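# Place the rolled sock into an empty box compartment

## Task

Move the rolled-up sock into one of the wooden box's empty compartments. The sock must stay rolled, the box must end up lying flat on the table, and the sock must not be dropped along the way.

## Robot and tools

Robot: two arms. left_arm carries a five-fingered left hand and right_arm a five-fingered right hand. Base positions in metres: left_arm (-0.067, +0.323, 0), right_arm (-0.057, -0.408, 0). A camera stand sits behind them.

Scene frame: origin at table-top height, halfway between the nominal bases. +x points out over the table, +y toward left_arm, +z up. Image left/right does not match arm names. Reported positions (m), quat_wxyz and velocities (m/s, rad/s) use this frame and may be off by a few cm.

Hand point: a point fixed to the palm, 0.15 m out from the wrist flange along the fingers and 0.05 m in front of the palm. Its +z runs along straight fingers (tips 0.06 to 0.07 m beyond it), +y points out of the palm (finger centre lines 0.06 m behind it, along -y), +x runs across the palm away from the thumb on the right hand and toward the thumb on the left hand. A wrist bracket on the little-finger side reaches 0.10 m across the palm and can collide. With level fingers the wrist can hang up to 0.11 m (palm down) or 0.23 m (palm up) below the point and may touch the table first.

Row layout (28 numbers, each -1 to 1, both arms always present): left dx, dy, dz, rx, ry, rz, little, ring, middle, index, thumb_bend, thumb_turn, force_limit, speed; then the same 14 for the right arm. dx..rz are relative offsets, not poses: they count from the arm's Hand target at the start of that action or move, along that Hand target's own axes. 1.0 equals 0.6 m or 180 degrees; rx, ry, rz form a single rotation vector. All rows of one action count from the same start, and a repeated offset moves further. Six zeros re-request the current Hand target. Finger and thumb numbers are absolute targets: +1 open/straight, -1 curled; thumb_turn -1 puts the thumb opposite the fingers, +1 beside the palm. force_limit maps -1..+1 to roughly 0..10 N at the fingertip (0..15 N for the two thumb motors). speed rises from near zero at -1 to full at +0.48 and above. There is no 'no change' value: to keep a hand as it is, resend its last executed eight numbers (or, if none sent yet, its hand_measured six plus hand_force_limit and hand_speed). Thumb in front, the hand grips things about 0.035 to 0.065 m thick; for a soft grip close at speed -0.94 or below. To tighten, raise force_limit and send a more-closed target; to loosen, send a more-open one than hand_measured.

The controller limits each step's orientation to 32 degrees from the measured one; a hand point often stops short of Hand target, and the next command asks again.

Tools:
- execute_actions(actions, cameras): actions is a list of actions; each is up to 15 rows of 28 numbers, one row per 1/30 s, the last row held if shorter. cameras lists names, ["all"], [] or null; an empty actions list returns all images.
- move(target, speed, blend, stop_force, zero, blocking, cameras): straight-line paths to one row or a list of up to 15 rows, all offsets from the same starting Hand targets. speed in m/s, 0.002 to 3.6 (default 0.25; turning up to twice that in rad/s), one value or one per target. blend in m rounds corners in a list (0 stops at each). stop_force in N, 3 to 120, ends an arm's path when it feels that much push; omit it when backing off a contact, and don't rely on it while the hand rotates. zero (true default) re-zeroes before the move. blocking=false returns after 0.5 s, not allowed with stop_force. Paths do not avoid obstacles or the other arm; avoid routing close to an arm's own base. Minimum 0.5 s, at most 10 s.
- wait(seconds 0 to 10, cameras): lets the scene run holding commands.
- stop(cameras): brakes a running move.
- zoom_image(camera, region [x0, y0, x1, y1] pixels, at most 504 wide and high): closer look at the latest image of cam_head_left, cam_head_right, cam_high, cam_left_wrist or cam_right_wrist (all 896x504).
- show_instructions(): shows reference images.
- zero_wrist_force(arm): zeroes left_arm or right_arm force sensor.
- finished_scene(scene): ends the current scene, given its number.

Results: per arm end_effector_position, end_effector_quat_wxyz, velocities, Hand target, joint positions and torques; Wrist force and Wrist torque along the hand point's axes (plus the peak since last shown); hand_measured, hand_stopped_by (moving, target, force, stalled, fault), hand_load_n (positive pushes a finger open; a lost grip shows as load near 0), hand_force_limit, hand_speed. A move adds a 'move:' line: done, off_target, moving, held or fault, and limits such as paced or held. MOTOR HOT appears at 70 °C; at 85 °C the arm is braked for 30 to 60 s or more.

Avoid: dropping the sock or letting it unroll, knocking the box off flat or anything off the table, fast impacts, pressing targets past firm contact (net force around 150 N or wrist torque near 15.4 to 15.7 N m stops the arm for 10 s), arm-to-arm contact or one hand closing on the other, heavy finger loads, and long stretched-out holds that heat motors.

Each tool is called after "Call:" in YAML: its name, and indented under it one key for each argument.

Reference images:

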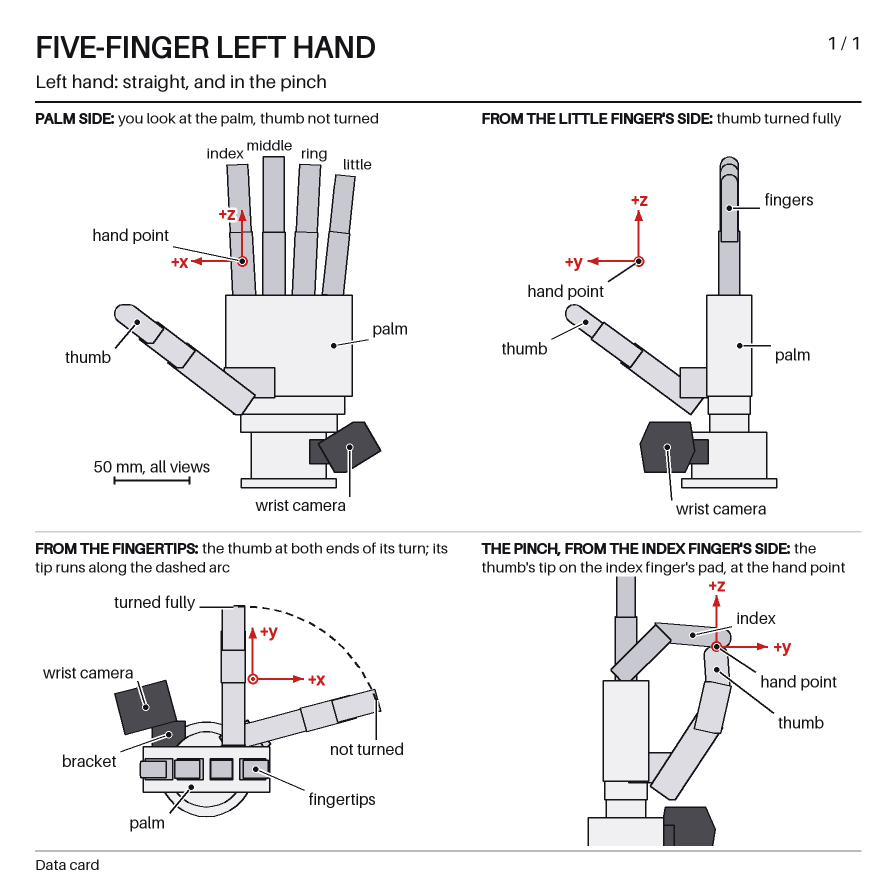

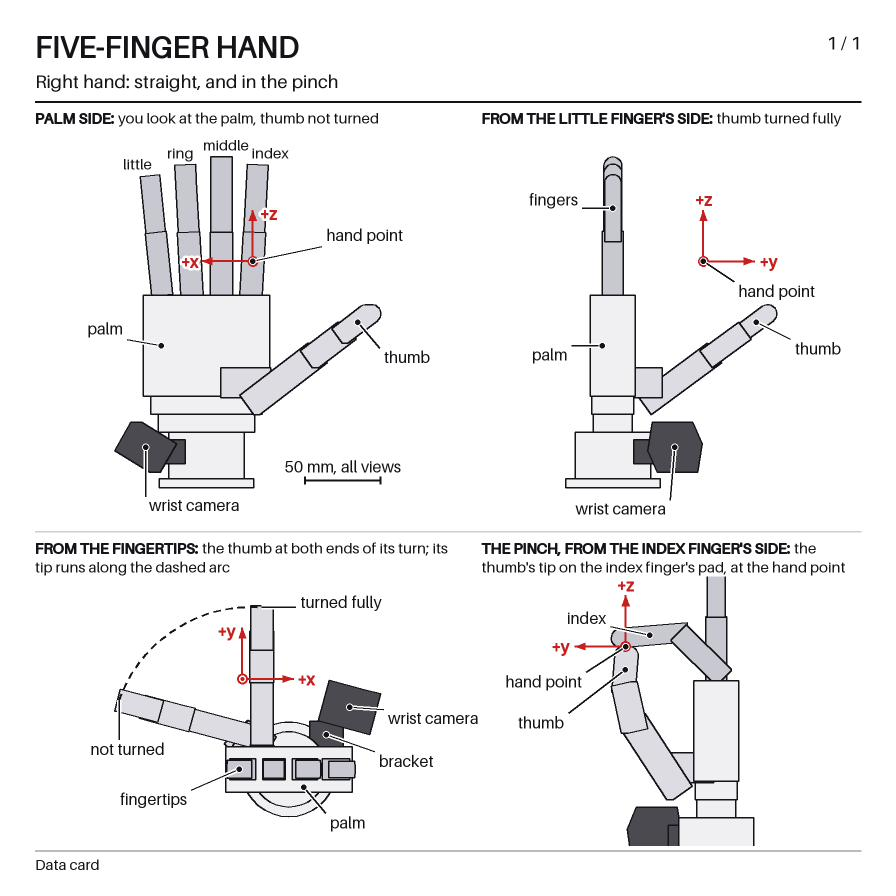

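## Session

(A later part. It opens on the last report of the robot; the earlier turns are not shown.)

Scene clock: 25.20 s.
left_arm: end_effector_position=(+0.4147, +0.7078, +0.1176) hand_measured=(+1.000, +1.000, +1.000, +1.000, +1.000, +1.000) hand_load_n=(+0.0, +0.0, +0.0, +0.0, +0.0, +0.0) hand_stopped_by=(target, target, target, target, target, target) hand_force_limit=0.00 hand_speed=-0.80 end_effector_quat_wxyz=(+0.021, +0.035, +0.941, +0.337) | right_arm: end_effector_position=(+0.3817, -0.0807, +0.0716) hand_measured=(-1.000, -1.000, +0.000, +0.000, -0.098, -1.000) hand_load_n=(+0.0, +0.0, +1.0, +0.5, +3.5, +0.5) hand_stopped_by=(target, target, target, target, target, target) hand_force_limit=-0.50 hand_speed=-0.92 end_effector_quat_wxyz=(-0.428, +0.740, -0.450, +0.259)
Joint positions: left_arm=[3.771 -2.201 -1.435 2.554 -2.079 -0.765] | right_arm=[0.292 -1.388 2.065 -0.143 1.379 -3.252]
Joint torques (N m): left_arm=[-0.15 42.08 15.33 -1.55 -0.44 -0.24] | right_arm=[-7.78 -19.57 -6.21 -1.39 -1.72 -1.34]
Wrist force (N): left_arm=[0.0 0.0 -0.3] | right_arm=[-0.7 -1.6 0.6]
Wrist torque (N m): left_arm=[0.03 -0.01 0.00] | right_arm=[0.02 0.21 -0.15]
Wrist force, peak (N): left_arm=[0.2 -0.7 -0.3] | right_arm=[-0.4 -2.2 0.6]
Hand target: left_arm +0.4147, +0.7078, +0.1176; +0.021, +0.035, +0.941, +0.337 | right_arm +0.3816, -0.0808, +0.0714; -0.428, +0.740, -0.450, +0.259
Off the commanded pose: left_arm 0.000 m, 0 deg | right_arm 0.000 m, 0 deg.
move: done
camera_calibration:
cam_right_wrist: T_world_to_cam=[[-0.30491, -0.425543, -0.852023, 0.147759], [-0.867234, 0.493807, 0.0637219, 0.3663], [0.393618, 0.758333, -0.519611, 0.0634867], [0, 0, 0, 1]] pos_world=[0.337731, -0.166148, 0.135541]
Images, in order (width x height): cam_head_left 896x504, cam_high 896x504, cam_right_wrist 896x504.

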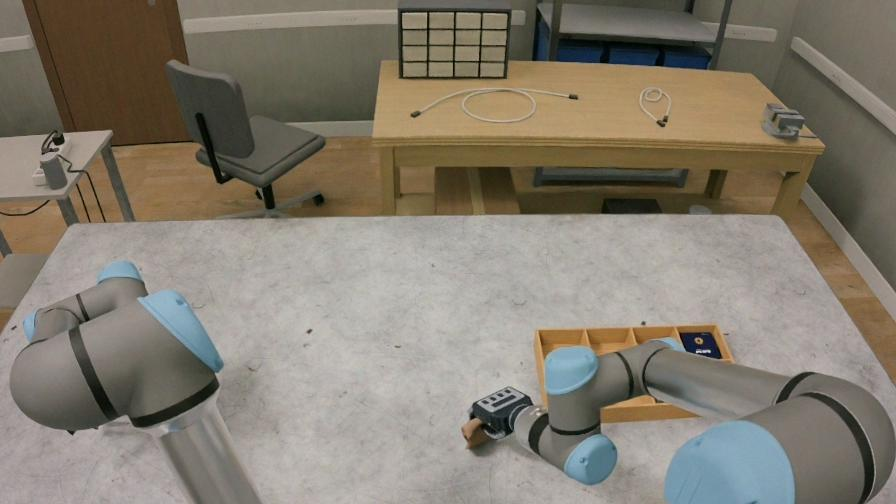

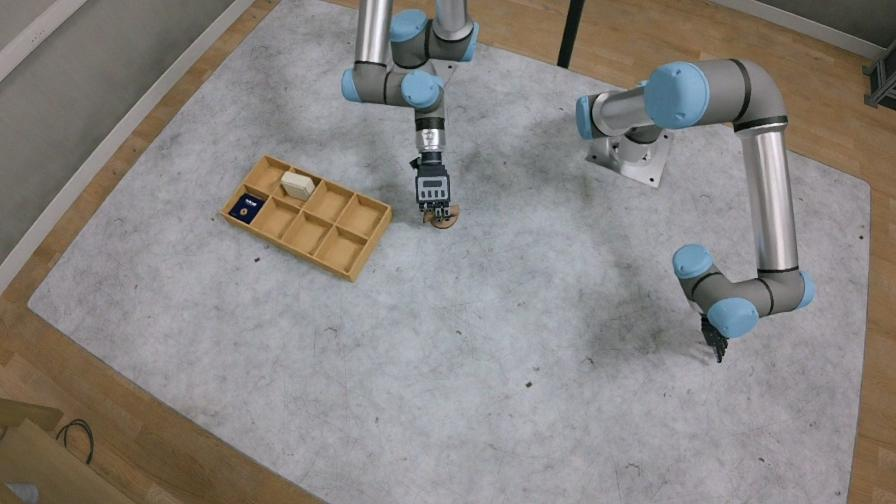

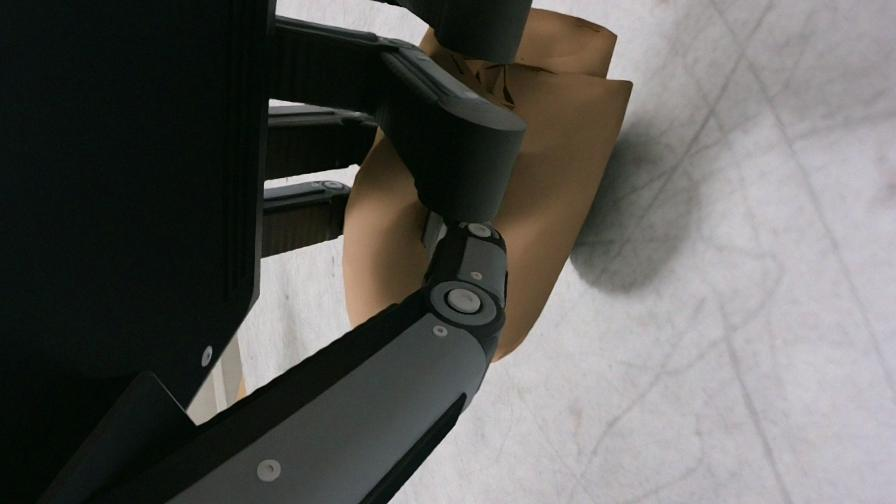

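Call:
move:
  target:
    - [0,0,0,0,0,0,1,1,1,1,1,1,0,-0.8,0,-0.1443,-0.0833,0,0,0,-1,-1,0.0,0.0,-0.1,-1,-0.5,-0.92]
    - [0,0,0,0,0,0,1,1,1,1,1,1,0,-0.8,0.3432,-0.1558,-0.0633,0,0.1323,0.0764,-1,-1,0.0,0.0,-0.1,-1,-0.5,-0.92]
  speed: 0.13
  blend: 0.03
  cameras: ["cam_head_left","cam_head_right","cam_high","cam_right_wrist"]

Call:
zoom_image:
  camera: "cam_high"
  region: [260, 80, 460, 290]

Call:
zoom_image:
  camera: "cam_head_left"
  region: [500, 290, 700, 440]

Call:
zoom_image:
  camera: "cam_head_right"
  region: [500, 290, 700, 440]

Scene clock: 28.70 s.
left_arm: end_effector_position=(+0.4147, +0.7078, +0.1176) hand_measured=(+1.000, +1.000, +1.000, +1.000, +1.000, +1.000) hand_load_n=(+0.0, +0.0, +0.0, +0.0, +0.0, +0.0) hand_stopped_by=(target, target, target, target, target, target) hand_force_limit=0.00 hand_speed=-0.80 end_effector_quat_wxyz=(+0.021, +0.035, +0.941, +0.337) | right_arm: end_effector_position=(+0.4890, -0.2573, +0.1710) hand_measured=(-1.000, -1.000, +0.000, +0.000, -0.098, -1.000) hand_load_n=(+0.0, +0.0, +1.0, +0.5, +3.0, +0.5) hand_stopped_by=(target, target, target, target, target, target) hand_force_limit=-0.50 hand_speed=-0.92 end_effector_quat_wxyz=(-0.354, +0.612, -0.613, +0.353)
Joint positions: left_arm=[3.771 -2.201 -1.435 2.554 -2.079 -0.765] | right_arm=[-0.004 -1.471 1.866 0.131 1.538 -3.158]
Joint torques (N m): left_arm=[-0.34 41.02 16.08 -1.61 -0.48 -0.21] | right_arm=[5.37 -35.28 -9.03 0.29 -1.91 -1.2]
Wrist force (N): left_arm=[-0.1 -0.3 0.0] | right_arm=[-0.7 -1.9 0.6]
Wrist torque (N m): left_arm=[-0.03 0.01 0.00] | right_arm=[-0.02 0.16 -0.18]
Wrist force, peak (N): left_arm=[0.2 -0.5 -0.5] | right_arm=[0.3 -2.2 1.5]
Hand target: left_arm +0.4147, +0.7078, +0.1176; +0.021, +0.035, +0.941, +0.337 | right_arm +0.4889, -0.2573, +0.1710; -0.354, +0.612, -0.613, +0.353
Off the commanded pose: left_arm 0.000 m, 0 deg | right_arm 0.000 m, 0 deg.
move: done
camera_calibration:
cam_right_wrist: T_world_to_cam=[[-0.468042, -0.236831, -0.85138, 0.318227], [-0.541152, 0.838466, 0.0642566, 0.469324], [0.698635, 0.4908, -0.520599, -0.0110138], [0, 0, 0, 1]] pos_world=[0.410614, -0.312741, 0.235041]
Images, in order (width x height): cam_head_left 896x504, cam_head_right 896x504, cam_high 896x504, cam_right_wrist 896x504.

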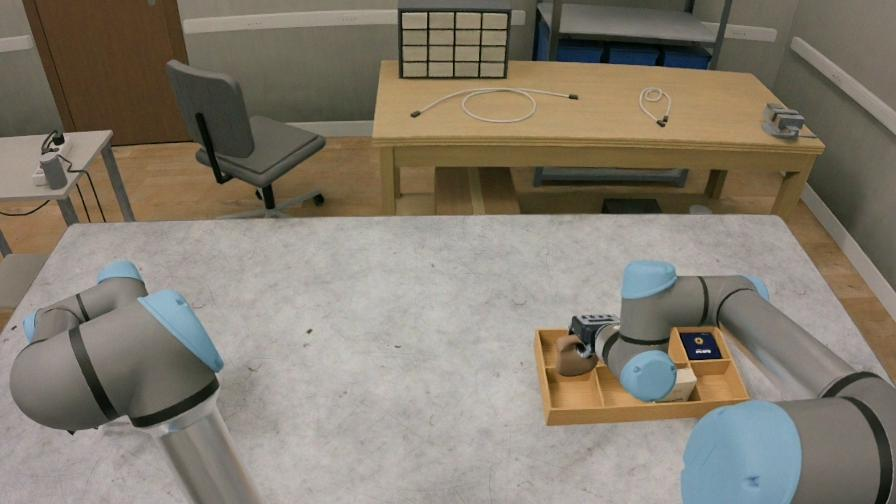

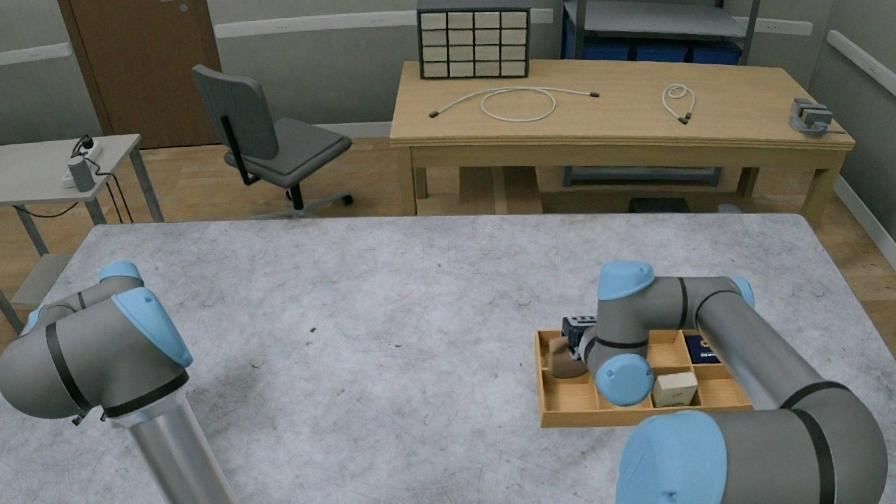

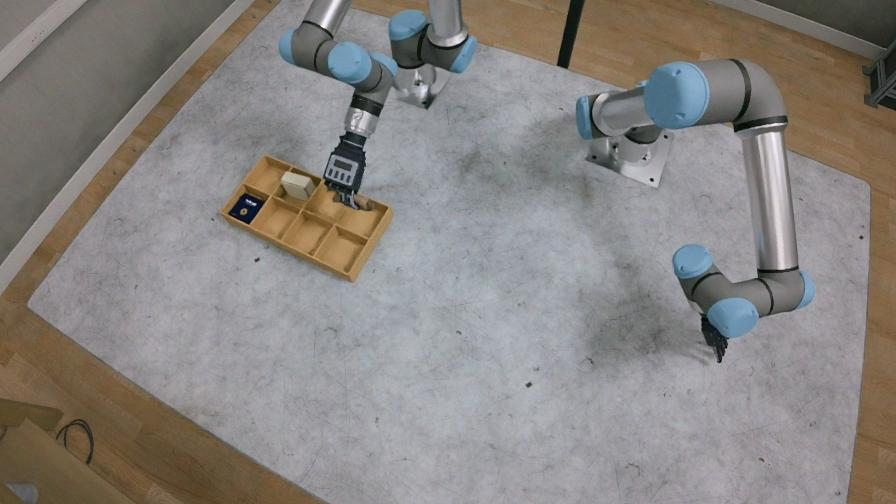

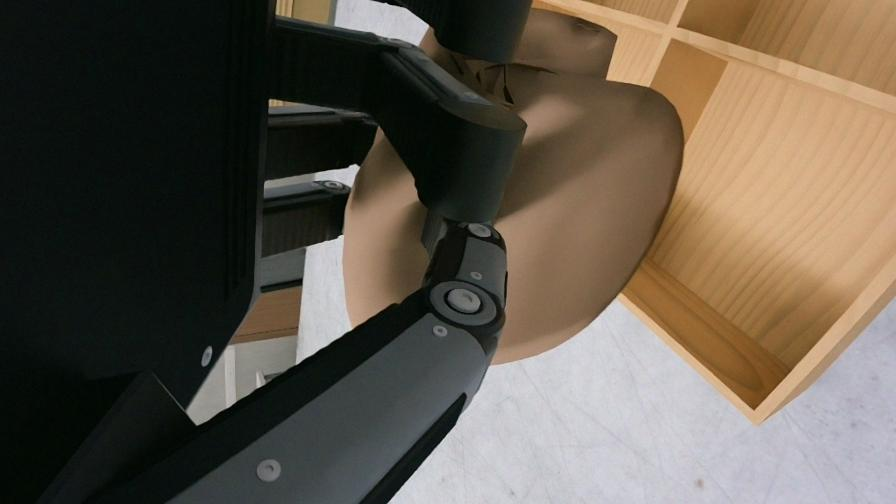

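Scaled by 2.400 from the camera's 896x504 image, which has a finer 1280x720 frame.

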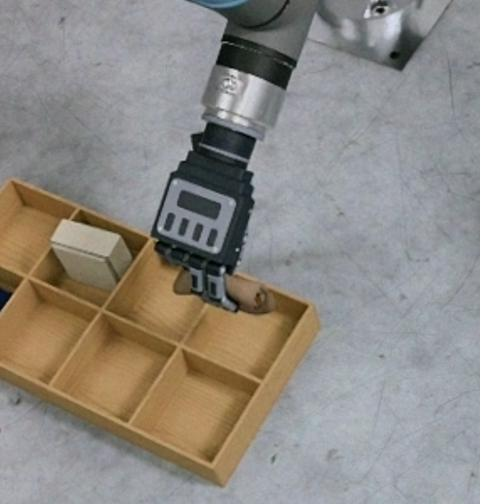

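Scaled by 2.520 from the camera's 896x504 image, which has a finer 1280x720 frame.

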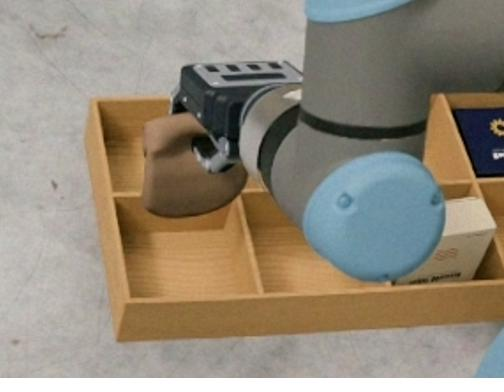

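Scaled by 2.520 from the camera's 896x504 image, which has a finer 1280x720 frame.

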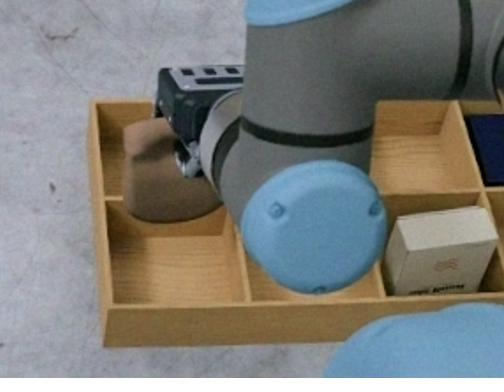

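Call:
zoom_image:
  camera: "cam_head_left"
  region: [540, 305, 620, 385]

Call:
zoom_image:
  camera: "cam_high"
  region: [310, 160, 400, 240]

Call:
zoom_image:
  camera: "cam_right_wrist"
  region: [330, 0, 730, 400]

Scaled by 6.300 from the camera's 896x504 image, which has a finer 1280x720 frame.

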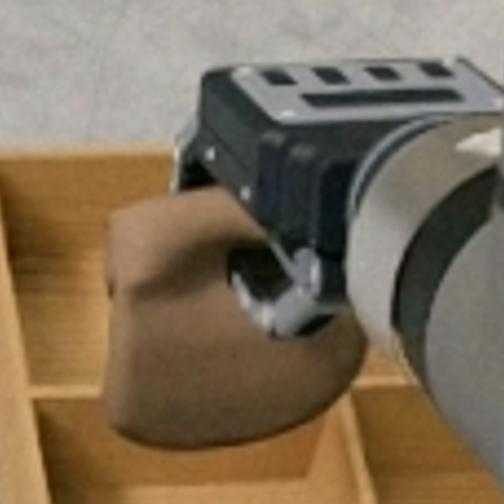

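Scaled by 5.600 from the camera's 896x504 image, which has a finer 1280x720 frame.

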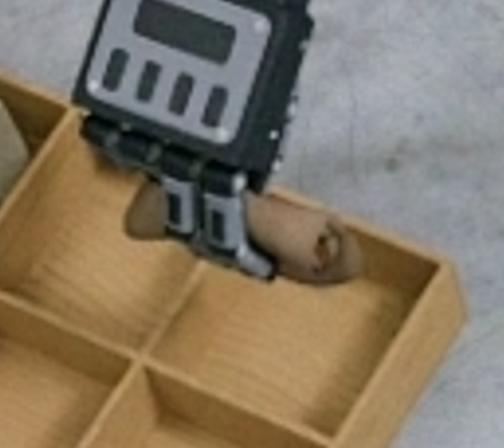

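Scaled by 1.260 from the camera's 896x504 image, which has a finer 1280x720 frame.

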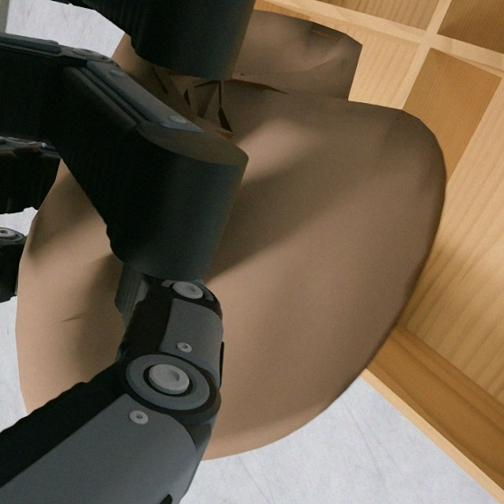

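Call:
zoom_image:
  camera: "cam_head_left"
  region: [525, 320, 635, 435]

Call:
zoom_image:
  camera: "cam_high"
  region: [300, 170, 400, 290]

Scaled by 4.383 from the camera's 896x504 image, which has a finer 1280x720 frame.

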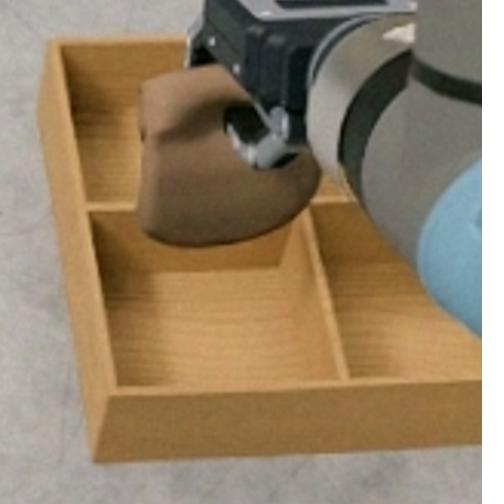

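Scaled by 4.200 from the camera's 896x504 image, which has a finer 1280x720 frame.

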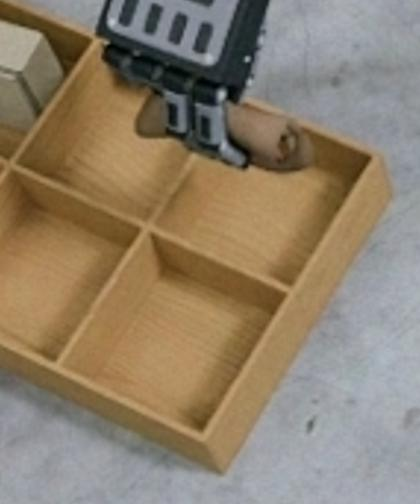

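Call:
move:
  target: [0,0,0,0,0,0,1,1,1,1,1,1,0,-0.8,0.0117,0.0477,0.0507,0,0.0556,-0.0962,-1,-1,0.0,0.0,-0.1,-1,-0.5,-0.92]
  speed: 0.08
  cameras: ["cam_head_left","cam_head_right","cam_high","cam_right_wrist"]

Call:
zoom_image:
  camera: "cam_high"
  region: [300, 160, 400, 280]

Call:
zoom_image:
  camera: "cam_head_left"
  region: [525, 320, 635, 435]

Call:
zoom_image:
  camera: "cam_head_right"
  region: [525, 320, 635, 435]

Scene clock: 33.17 s.
left_arm: end_effector_position=(+0.4147, +0.7078, +0.1176) hand_measured=(+1.000, +1.000, +1.000, +1.000, +1.000, +1.000) hand_load_n=(+0.0, +0.0, +0.0, +0.0, +0.0, +0.0) hand_stopped_by=(target, target, target, target, target, target) hand_force_limit=0.00 hand_speed=-0.80 end_effector_quat_wxyz=(+0.021, +0.035, +0.941, +0.337) | right_arm: end_effector_position=(+0.5009, -0.2642, +0.1309) hand_measured=(-1.000, -1.000, +0.000, +0.000, -0.098, -1.000) hand_load_n=(+0.5, +0.0, +1.0, +0.5, +3.0, +0.5) hand_stopped_by=(target, target, target, target, target, target) hand_force_limit=-0.50 hand_speed=-0.92 end_effector_quat_wxyz=(-0.242, +0.664, -0.542, +0.454) end_effector_velocity=(+0.000, +0.000, +0.001) end_effector_angular_velocity=(+0.005, +0.000, +0.002)
Joint positions: left_arm=[3.771 -2.201 -1.435 2.554 -2.079 -0.765] | right_arm=[0.145 -1.358 1.842 0.026 1.84 -3.39]
Joint velocities: left_arm=[within noise] | right_arm=[-0.002 -0.002 0 0.002 -0.006 0.003]
Joint torques (N m): left_arm=[0.06 40.9 16.28 -1.81 -0.34 -0.32] | right_arm=[-9.43 -40.77 -25.43 1.07 -1.89 1]
Wrist force (N): left_arm=[0.2 -0.4 -0.2] | right_arm=[-0.5 -1.8 0.9]
Wrist torque (N m): left_arm=[-0.04 -0.03 0.02] | right_arm=[0.00 0.20 0.03]
Wrist force, peak (N): left_arm=[-0.1 -0.5 -0.5] | right_arm=[-0.7 -2.4 0.8]
Hand target: left_arm +0.4147, +0.7078, +0.1176; +0.021, +0.035, +0.941, +0.337 | right_arm +0.5009, -0.2643, +0.1310; -0.242, +0.664, -0.543, +0.454
Off the commanded pose: left_arm 0.000 m, 0 deg | right_arm 0.000 m, 0 deg.
move: done
camera_calibration:
cam_right_wrist: T_world_to_cam=[[-0.468176, -0.513901, -0.71883, 0.197573], [-0.541414, 0.809737, -0.226268, 0.51465], [0.698343, 0.283252, -0.657332, -0.0737117], [0, 0, 0, 1]] pos_world=[0.422613, -0.294319, 0.210017]
Images, in order (width x height): cam_head_left 896x504, cam_head_right 896x504, cam_high 896x504, cam_right_wrist 896x504.

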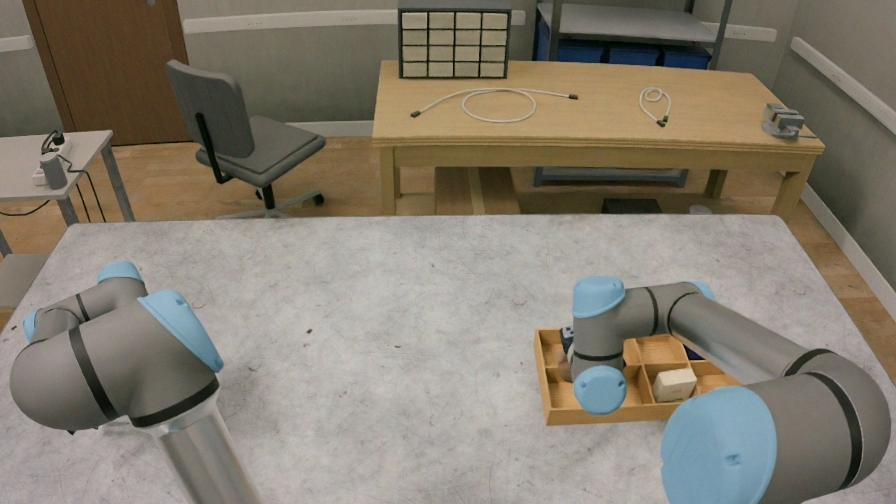

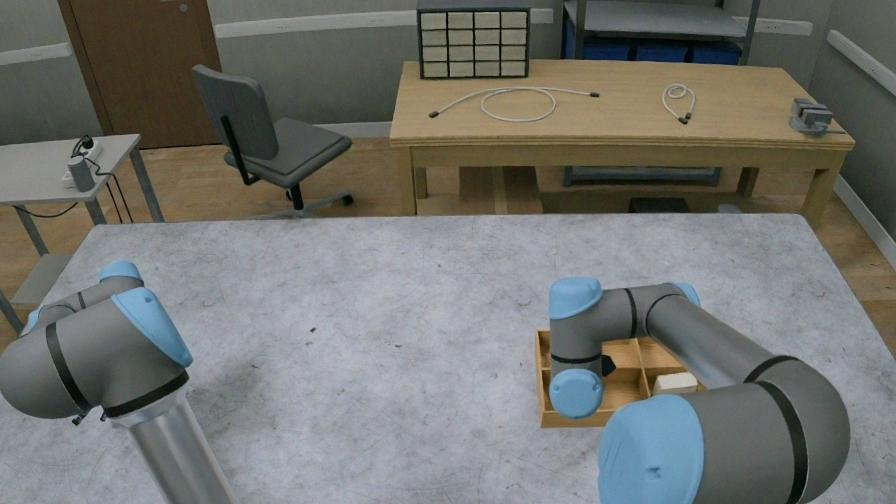

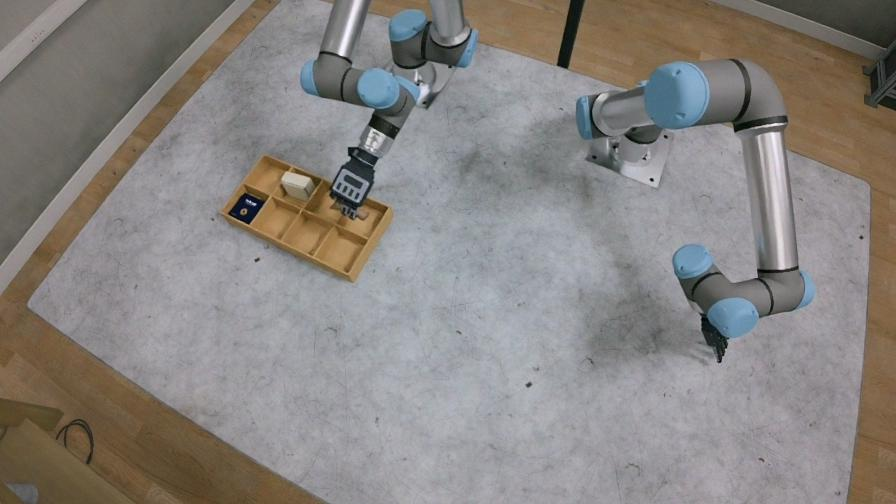

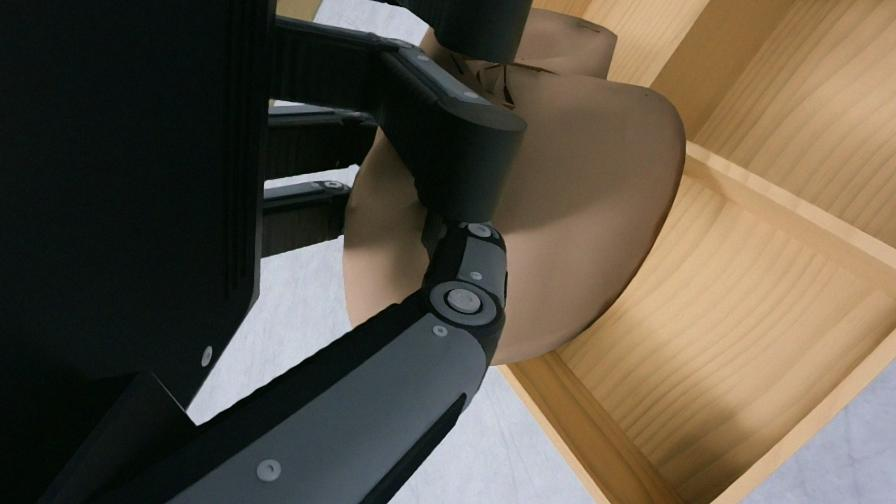

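Scaled by 4.200 from the camera's 896x504 image, which has a finer 1280x720 frame.

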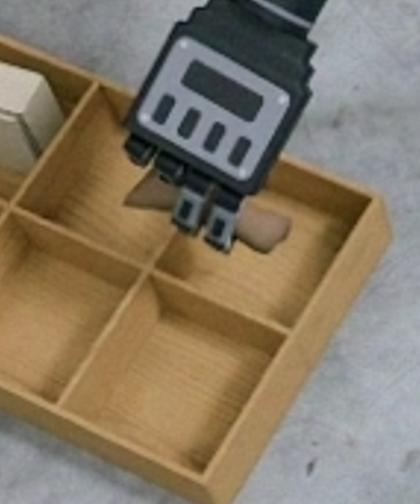

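Scaled by 4.383 from the camera's 896x504 image, which has a finer 1280x720 frame.

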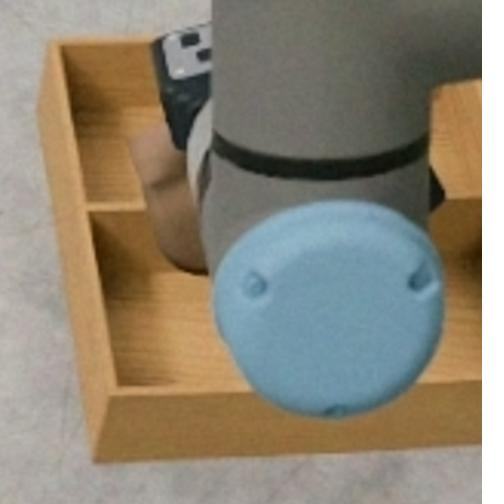

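Scaled by 4.383 from the camera's 896x504 image, which has a finer 1280x720 frame.

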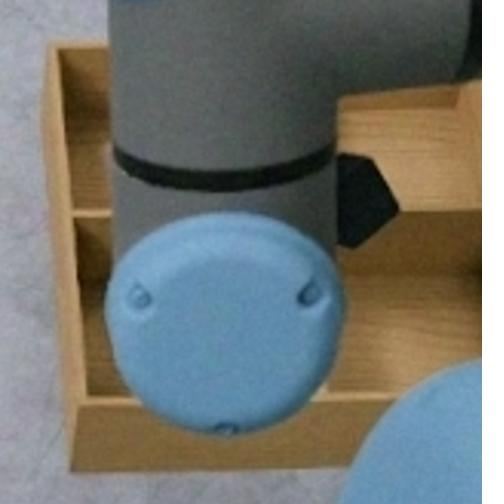

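Call:
move:
  target: [0,0,0,0,0,0,1,1,1,1,1,1,0,-0.8,0,0,0,0.1044,0.0329,0.019,-1,-1,0.0,0.0,-0.1,-1,-0.5,-0.92]
  speed: 0.1
  cameras: ["cam_head_left","cam_head_right","cam_high","cam_right_wrist"]

Call:
zoom_image:
  camera: "cam_high"
  region: [300, 160, 400, 280]

Call:
zoom_image:
  camera: "cam_head_left"
  region: [525, 320, 635, 435]

Scene clock: 36.60 s.
left_arm: end_effector_position=(+0.4147, +0.7078, +0.1176) hand_measured=(+1.000, +1.000, +1.000, +1.000, +1.000, +1.000) hand_load_n=(+0.0, +0.0, +0.0, +0.0, +0.0, +0.0) hand_stopped_by=(target, target, target, target, target, target) hand_force_limit=0.00 hand_speed=-0.80 end_effector_quat_wxyz=(+0.021, +0.035, +0.941, +0.337) | right_arm: end_effector_position=(+0.5008, -0.2642, +0.1309) hand_measured=(-1.000, -1.000, +0.000, +0.000, -0.098, -1.000) hand_load_n=(+0.0, +0.0, +1.0, +0.5, +3.0, +0.5) hand_stopped_by=(target, target, target, target, target, target) hand_force_limit=-0.50 hand_speed=-0.92 end_effector_quat_wxyz=(-0.332, +0.575, -0.492, +0.562)
Joint positions: left_arm=[3.771 -2.201 -1.435 2.554 -2.079 -0.765] | right_arm=[0.161 -1.439 2.135 -0.542 1.87 -3.425]
Joint torques (N m): left_arm=[-1.07 40.3 15.7 -1.7 -0.35 -0.31] | right_arm=[-5.73 -19.37 -28.58 -2.44 -1.8 1.12]
Wrist force (N): left_arm=[-0.1 -0.2 0.0] | right_arm=[-0.6 -2.2 1.2]
Wrist torque (N m): left_arm=[-0.03 0.02 -0.02] | right_arm=[-0.04 0.28 0.02]
Wrist force, peak (N): left_arm=[0.2 -0.3 -0.7] | right_arm=[-0.4 -2.1 1.5]
Hand target: left_arm +0.4147, +0.7078, +0.1176; +0.021, +0.035, +0.941, +0.337 | right_arm +0.5009, -0.2643, +0.1310; -0.332, +0.575, -0.492, +0.562
Off the commanded pose: left_arm 0.000 m, 0 deg | right_arm 0.000 m, 0 deg.
move: done
camera_calibration:
cam_right_wrist: T_world_to_cam=[[-0.194553, -0.513915, -0.835488, 0.0757499], [-0.430962, 0.809934, -0.397843, 0.481836], [0.881148, 0.282662, -0.379053, -0.201678], [0, 0, 0, 1]] pos_world=[0.400098, -0.294319, 0.178536]
Images, in order (width x height): cam_head_left 896x504, cam_head_right 896x504, cam_high 896x504, cam_right_wrist 896x504.

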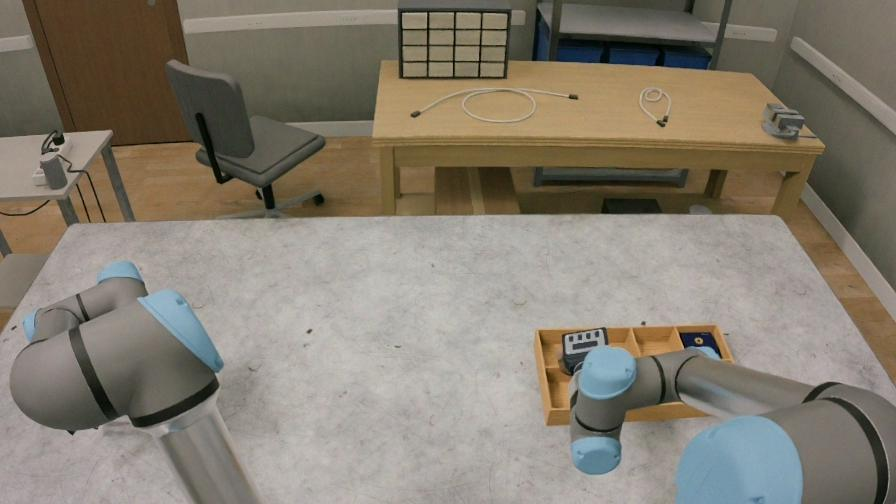

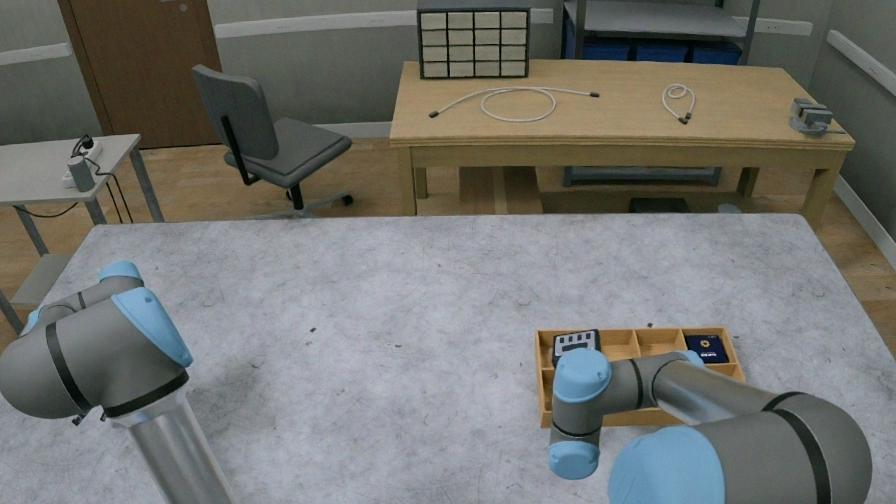

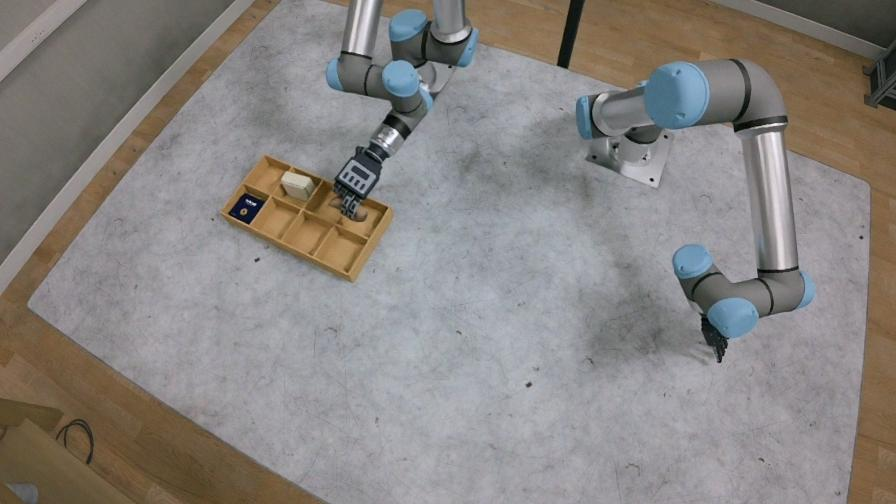

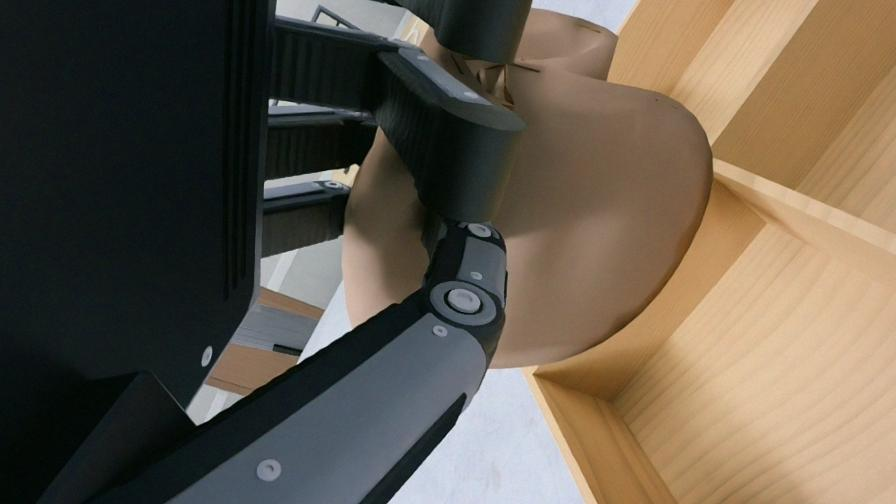

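Scaled by 4.200 from the camera's 896x504 image, which has a finer 1280x720 frame.

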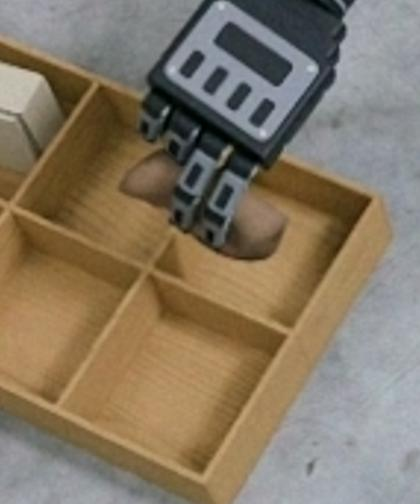

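Scaled by 4.383 from the camera's 896x504 image, which has a finer 1280x720 frame.

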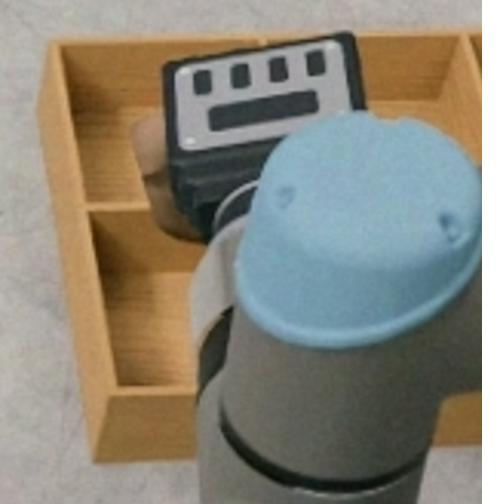

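Call:
move:
  target:
    - [0,0,0,0,0,0,1,1,1,1,1,1,0,-0.8,-0.0246,0.0718,0.0112,0,0,0,-1,-1,0.0,0.0,-0.1,-1,-0.5,-0.92]
    - [0,0,0,0,0,0,1,1,1,1,1,1,0,-0.8,-0.0288,0.0893,0.0038,0,0,0,-1,-1,0.0,0.0,-0.1,-1,-0.5,-0.92]
  speed: 0.05
  stop_force: 5
  cameras: ["cam_head_left","cam_head_right","cam_high","cam_right_wrist"]

Call:
zoom_image:
  camera: "cam_high"
  region: [300, 160, 400, 280]

Call:
zoom_image:
  camera: "cam_head_left"
  region: [525, 320, 635, 435]

Scene clock: 39.33 s.
left_arm: end_effector_position=(+0.4147, +0.7078, +0.1176) hand_measured=(+1.000, +1.000, +1.000, +1.000, +1.000, +1.000) hand_load_n=(+0.0, +0.0, +0.0, +0.0, -0.5, +0.0) hand_stopped_by=(target, target, target, target, target, target) hand_force_limit=0.00 hand_speed=-0.80 end_effector_quat_wxyz=(+0.021, +0.035, +0.941, +0.337) | right_arm: end_effector_position=(+0.4948, -0.2642, +0.0750) hand_measured=(-1.000, -1.000, +0.000, +0.000, -0.098, -1.000) hand_load_n=(+0.0, +0.0, +0.5, +0.5, +2.5, +1.0) hand_stopped_by=(target, target, target, target, target, target) hand_force_limit=-0.50 hand_speed=-0.92 end_effector_quat_wxyz=(-0.332, +0.575, -0.492, +0.562)
Joint positions: left_arm=[3.771 -2.201 -1.435 2.554 -2.079 -0.765] | right_arm=[0.164 -1.338 2.208 -0.715 1.872 -3.425]
Joint torques (N m): left_arm=[0.59 38.66 15.65 -1.7 -0.26 -0.04] | right_arm=[-6.55 -36.07 -27.29 -2.32 -1.69 -1.04]
Wrist force (N): left_arm=[0.1 -0.1 -0.4] | right_arm=[-0.8 -2.0 1.1]
Wrist torque (N m): left_arm=[0.01 -0.03 0.00] | right_arm=[0.02 0.30 0.03]
Wrist force, peak (N): left_arm=[-0.2 -0.5 -0.5] | right_arm=[-0.2 -3.0 1.1]
Hand target: left_arm +0.4147, +0.7078, +0.1176; +0.021, +0.035, +0.941, +0.337 | right_arm +0.4948, -0.2642, +0.0750; -0.332, +0.575, -0.492, +0.562
Off the commanded pose: left_arm 0.000 m, 0 deg | right_arm 0.000 m, 0 deg.
move: done
camera_calibration:
cam_right_wrist: T_world_to_cam=[[-0.194462, -0.513887, -0.835527, 0.0278241], [-0.430889, 0.809957, -0.397874, 0.456872], [0.881203, 0.282648, -0.378934, -0.217687], [0, 0, 0, 1]] pos_world=[0.394099, -0.294219, 0.122536]
Images, in order (width x height): cam_head_left 896x504, cam_head_right 896x504, cam_high 896x504, cam_right_wrist 896x504.

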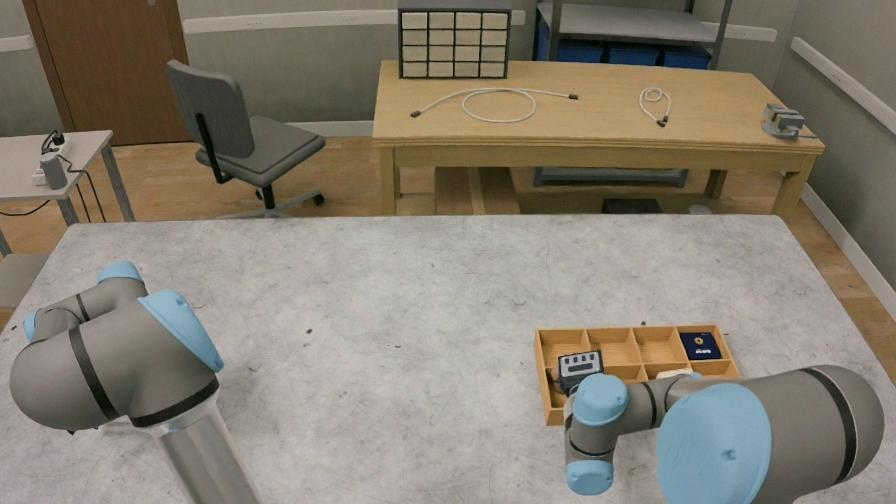

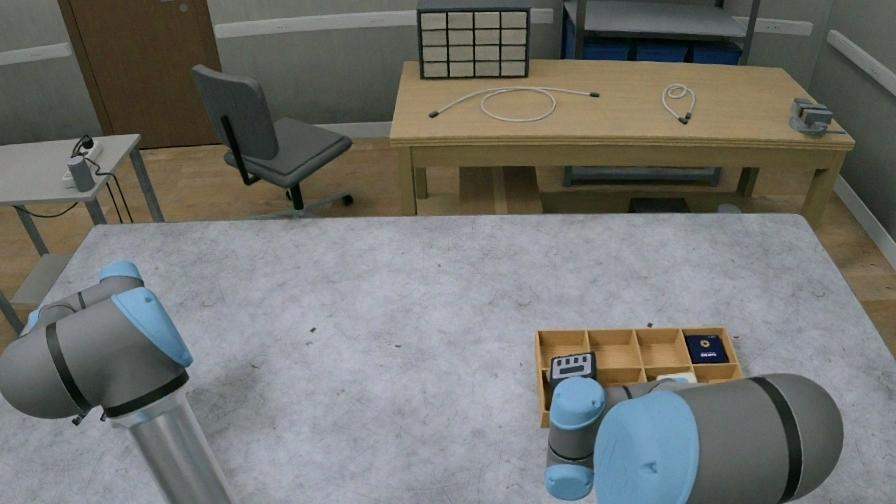

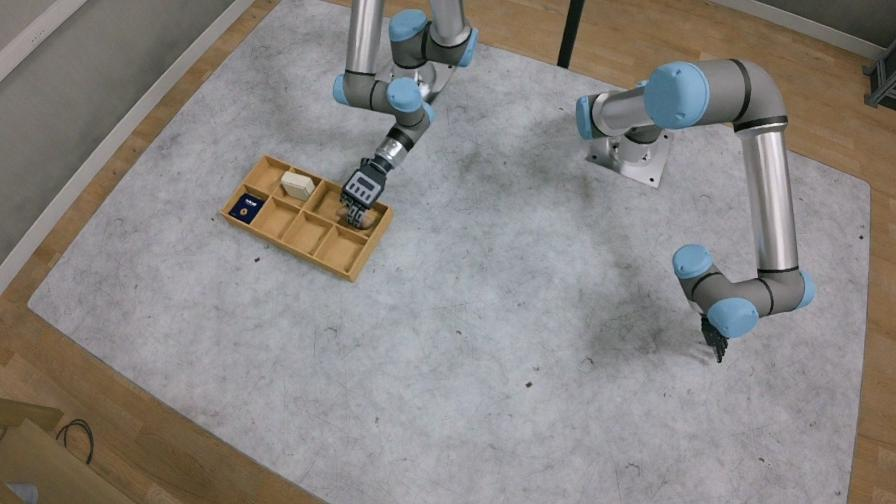

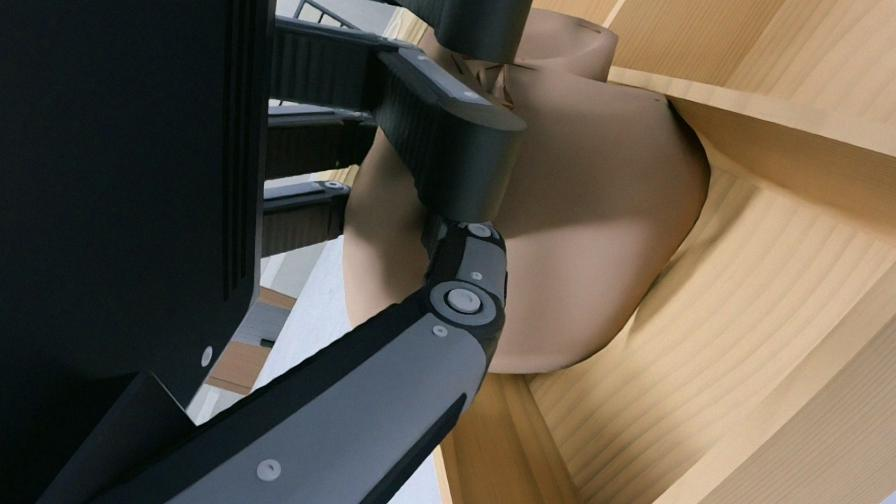

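Scaled by 4.200 from the camera's 896x504 image, which has a finer 1280x720 frame.

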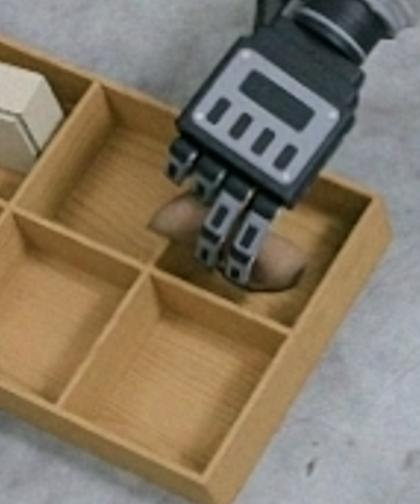

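Scaled by 4.383 from the camera's 896x504 image, which has a finer 1280x720 frame.

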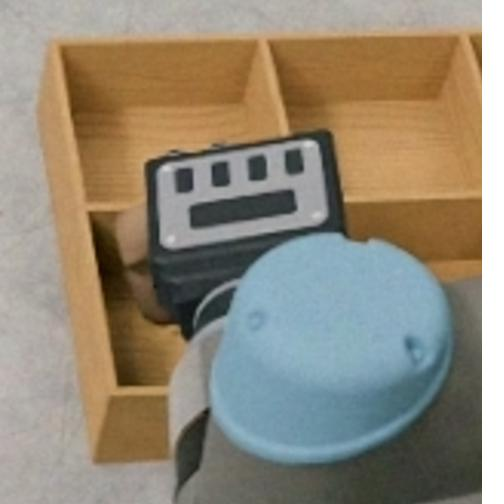

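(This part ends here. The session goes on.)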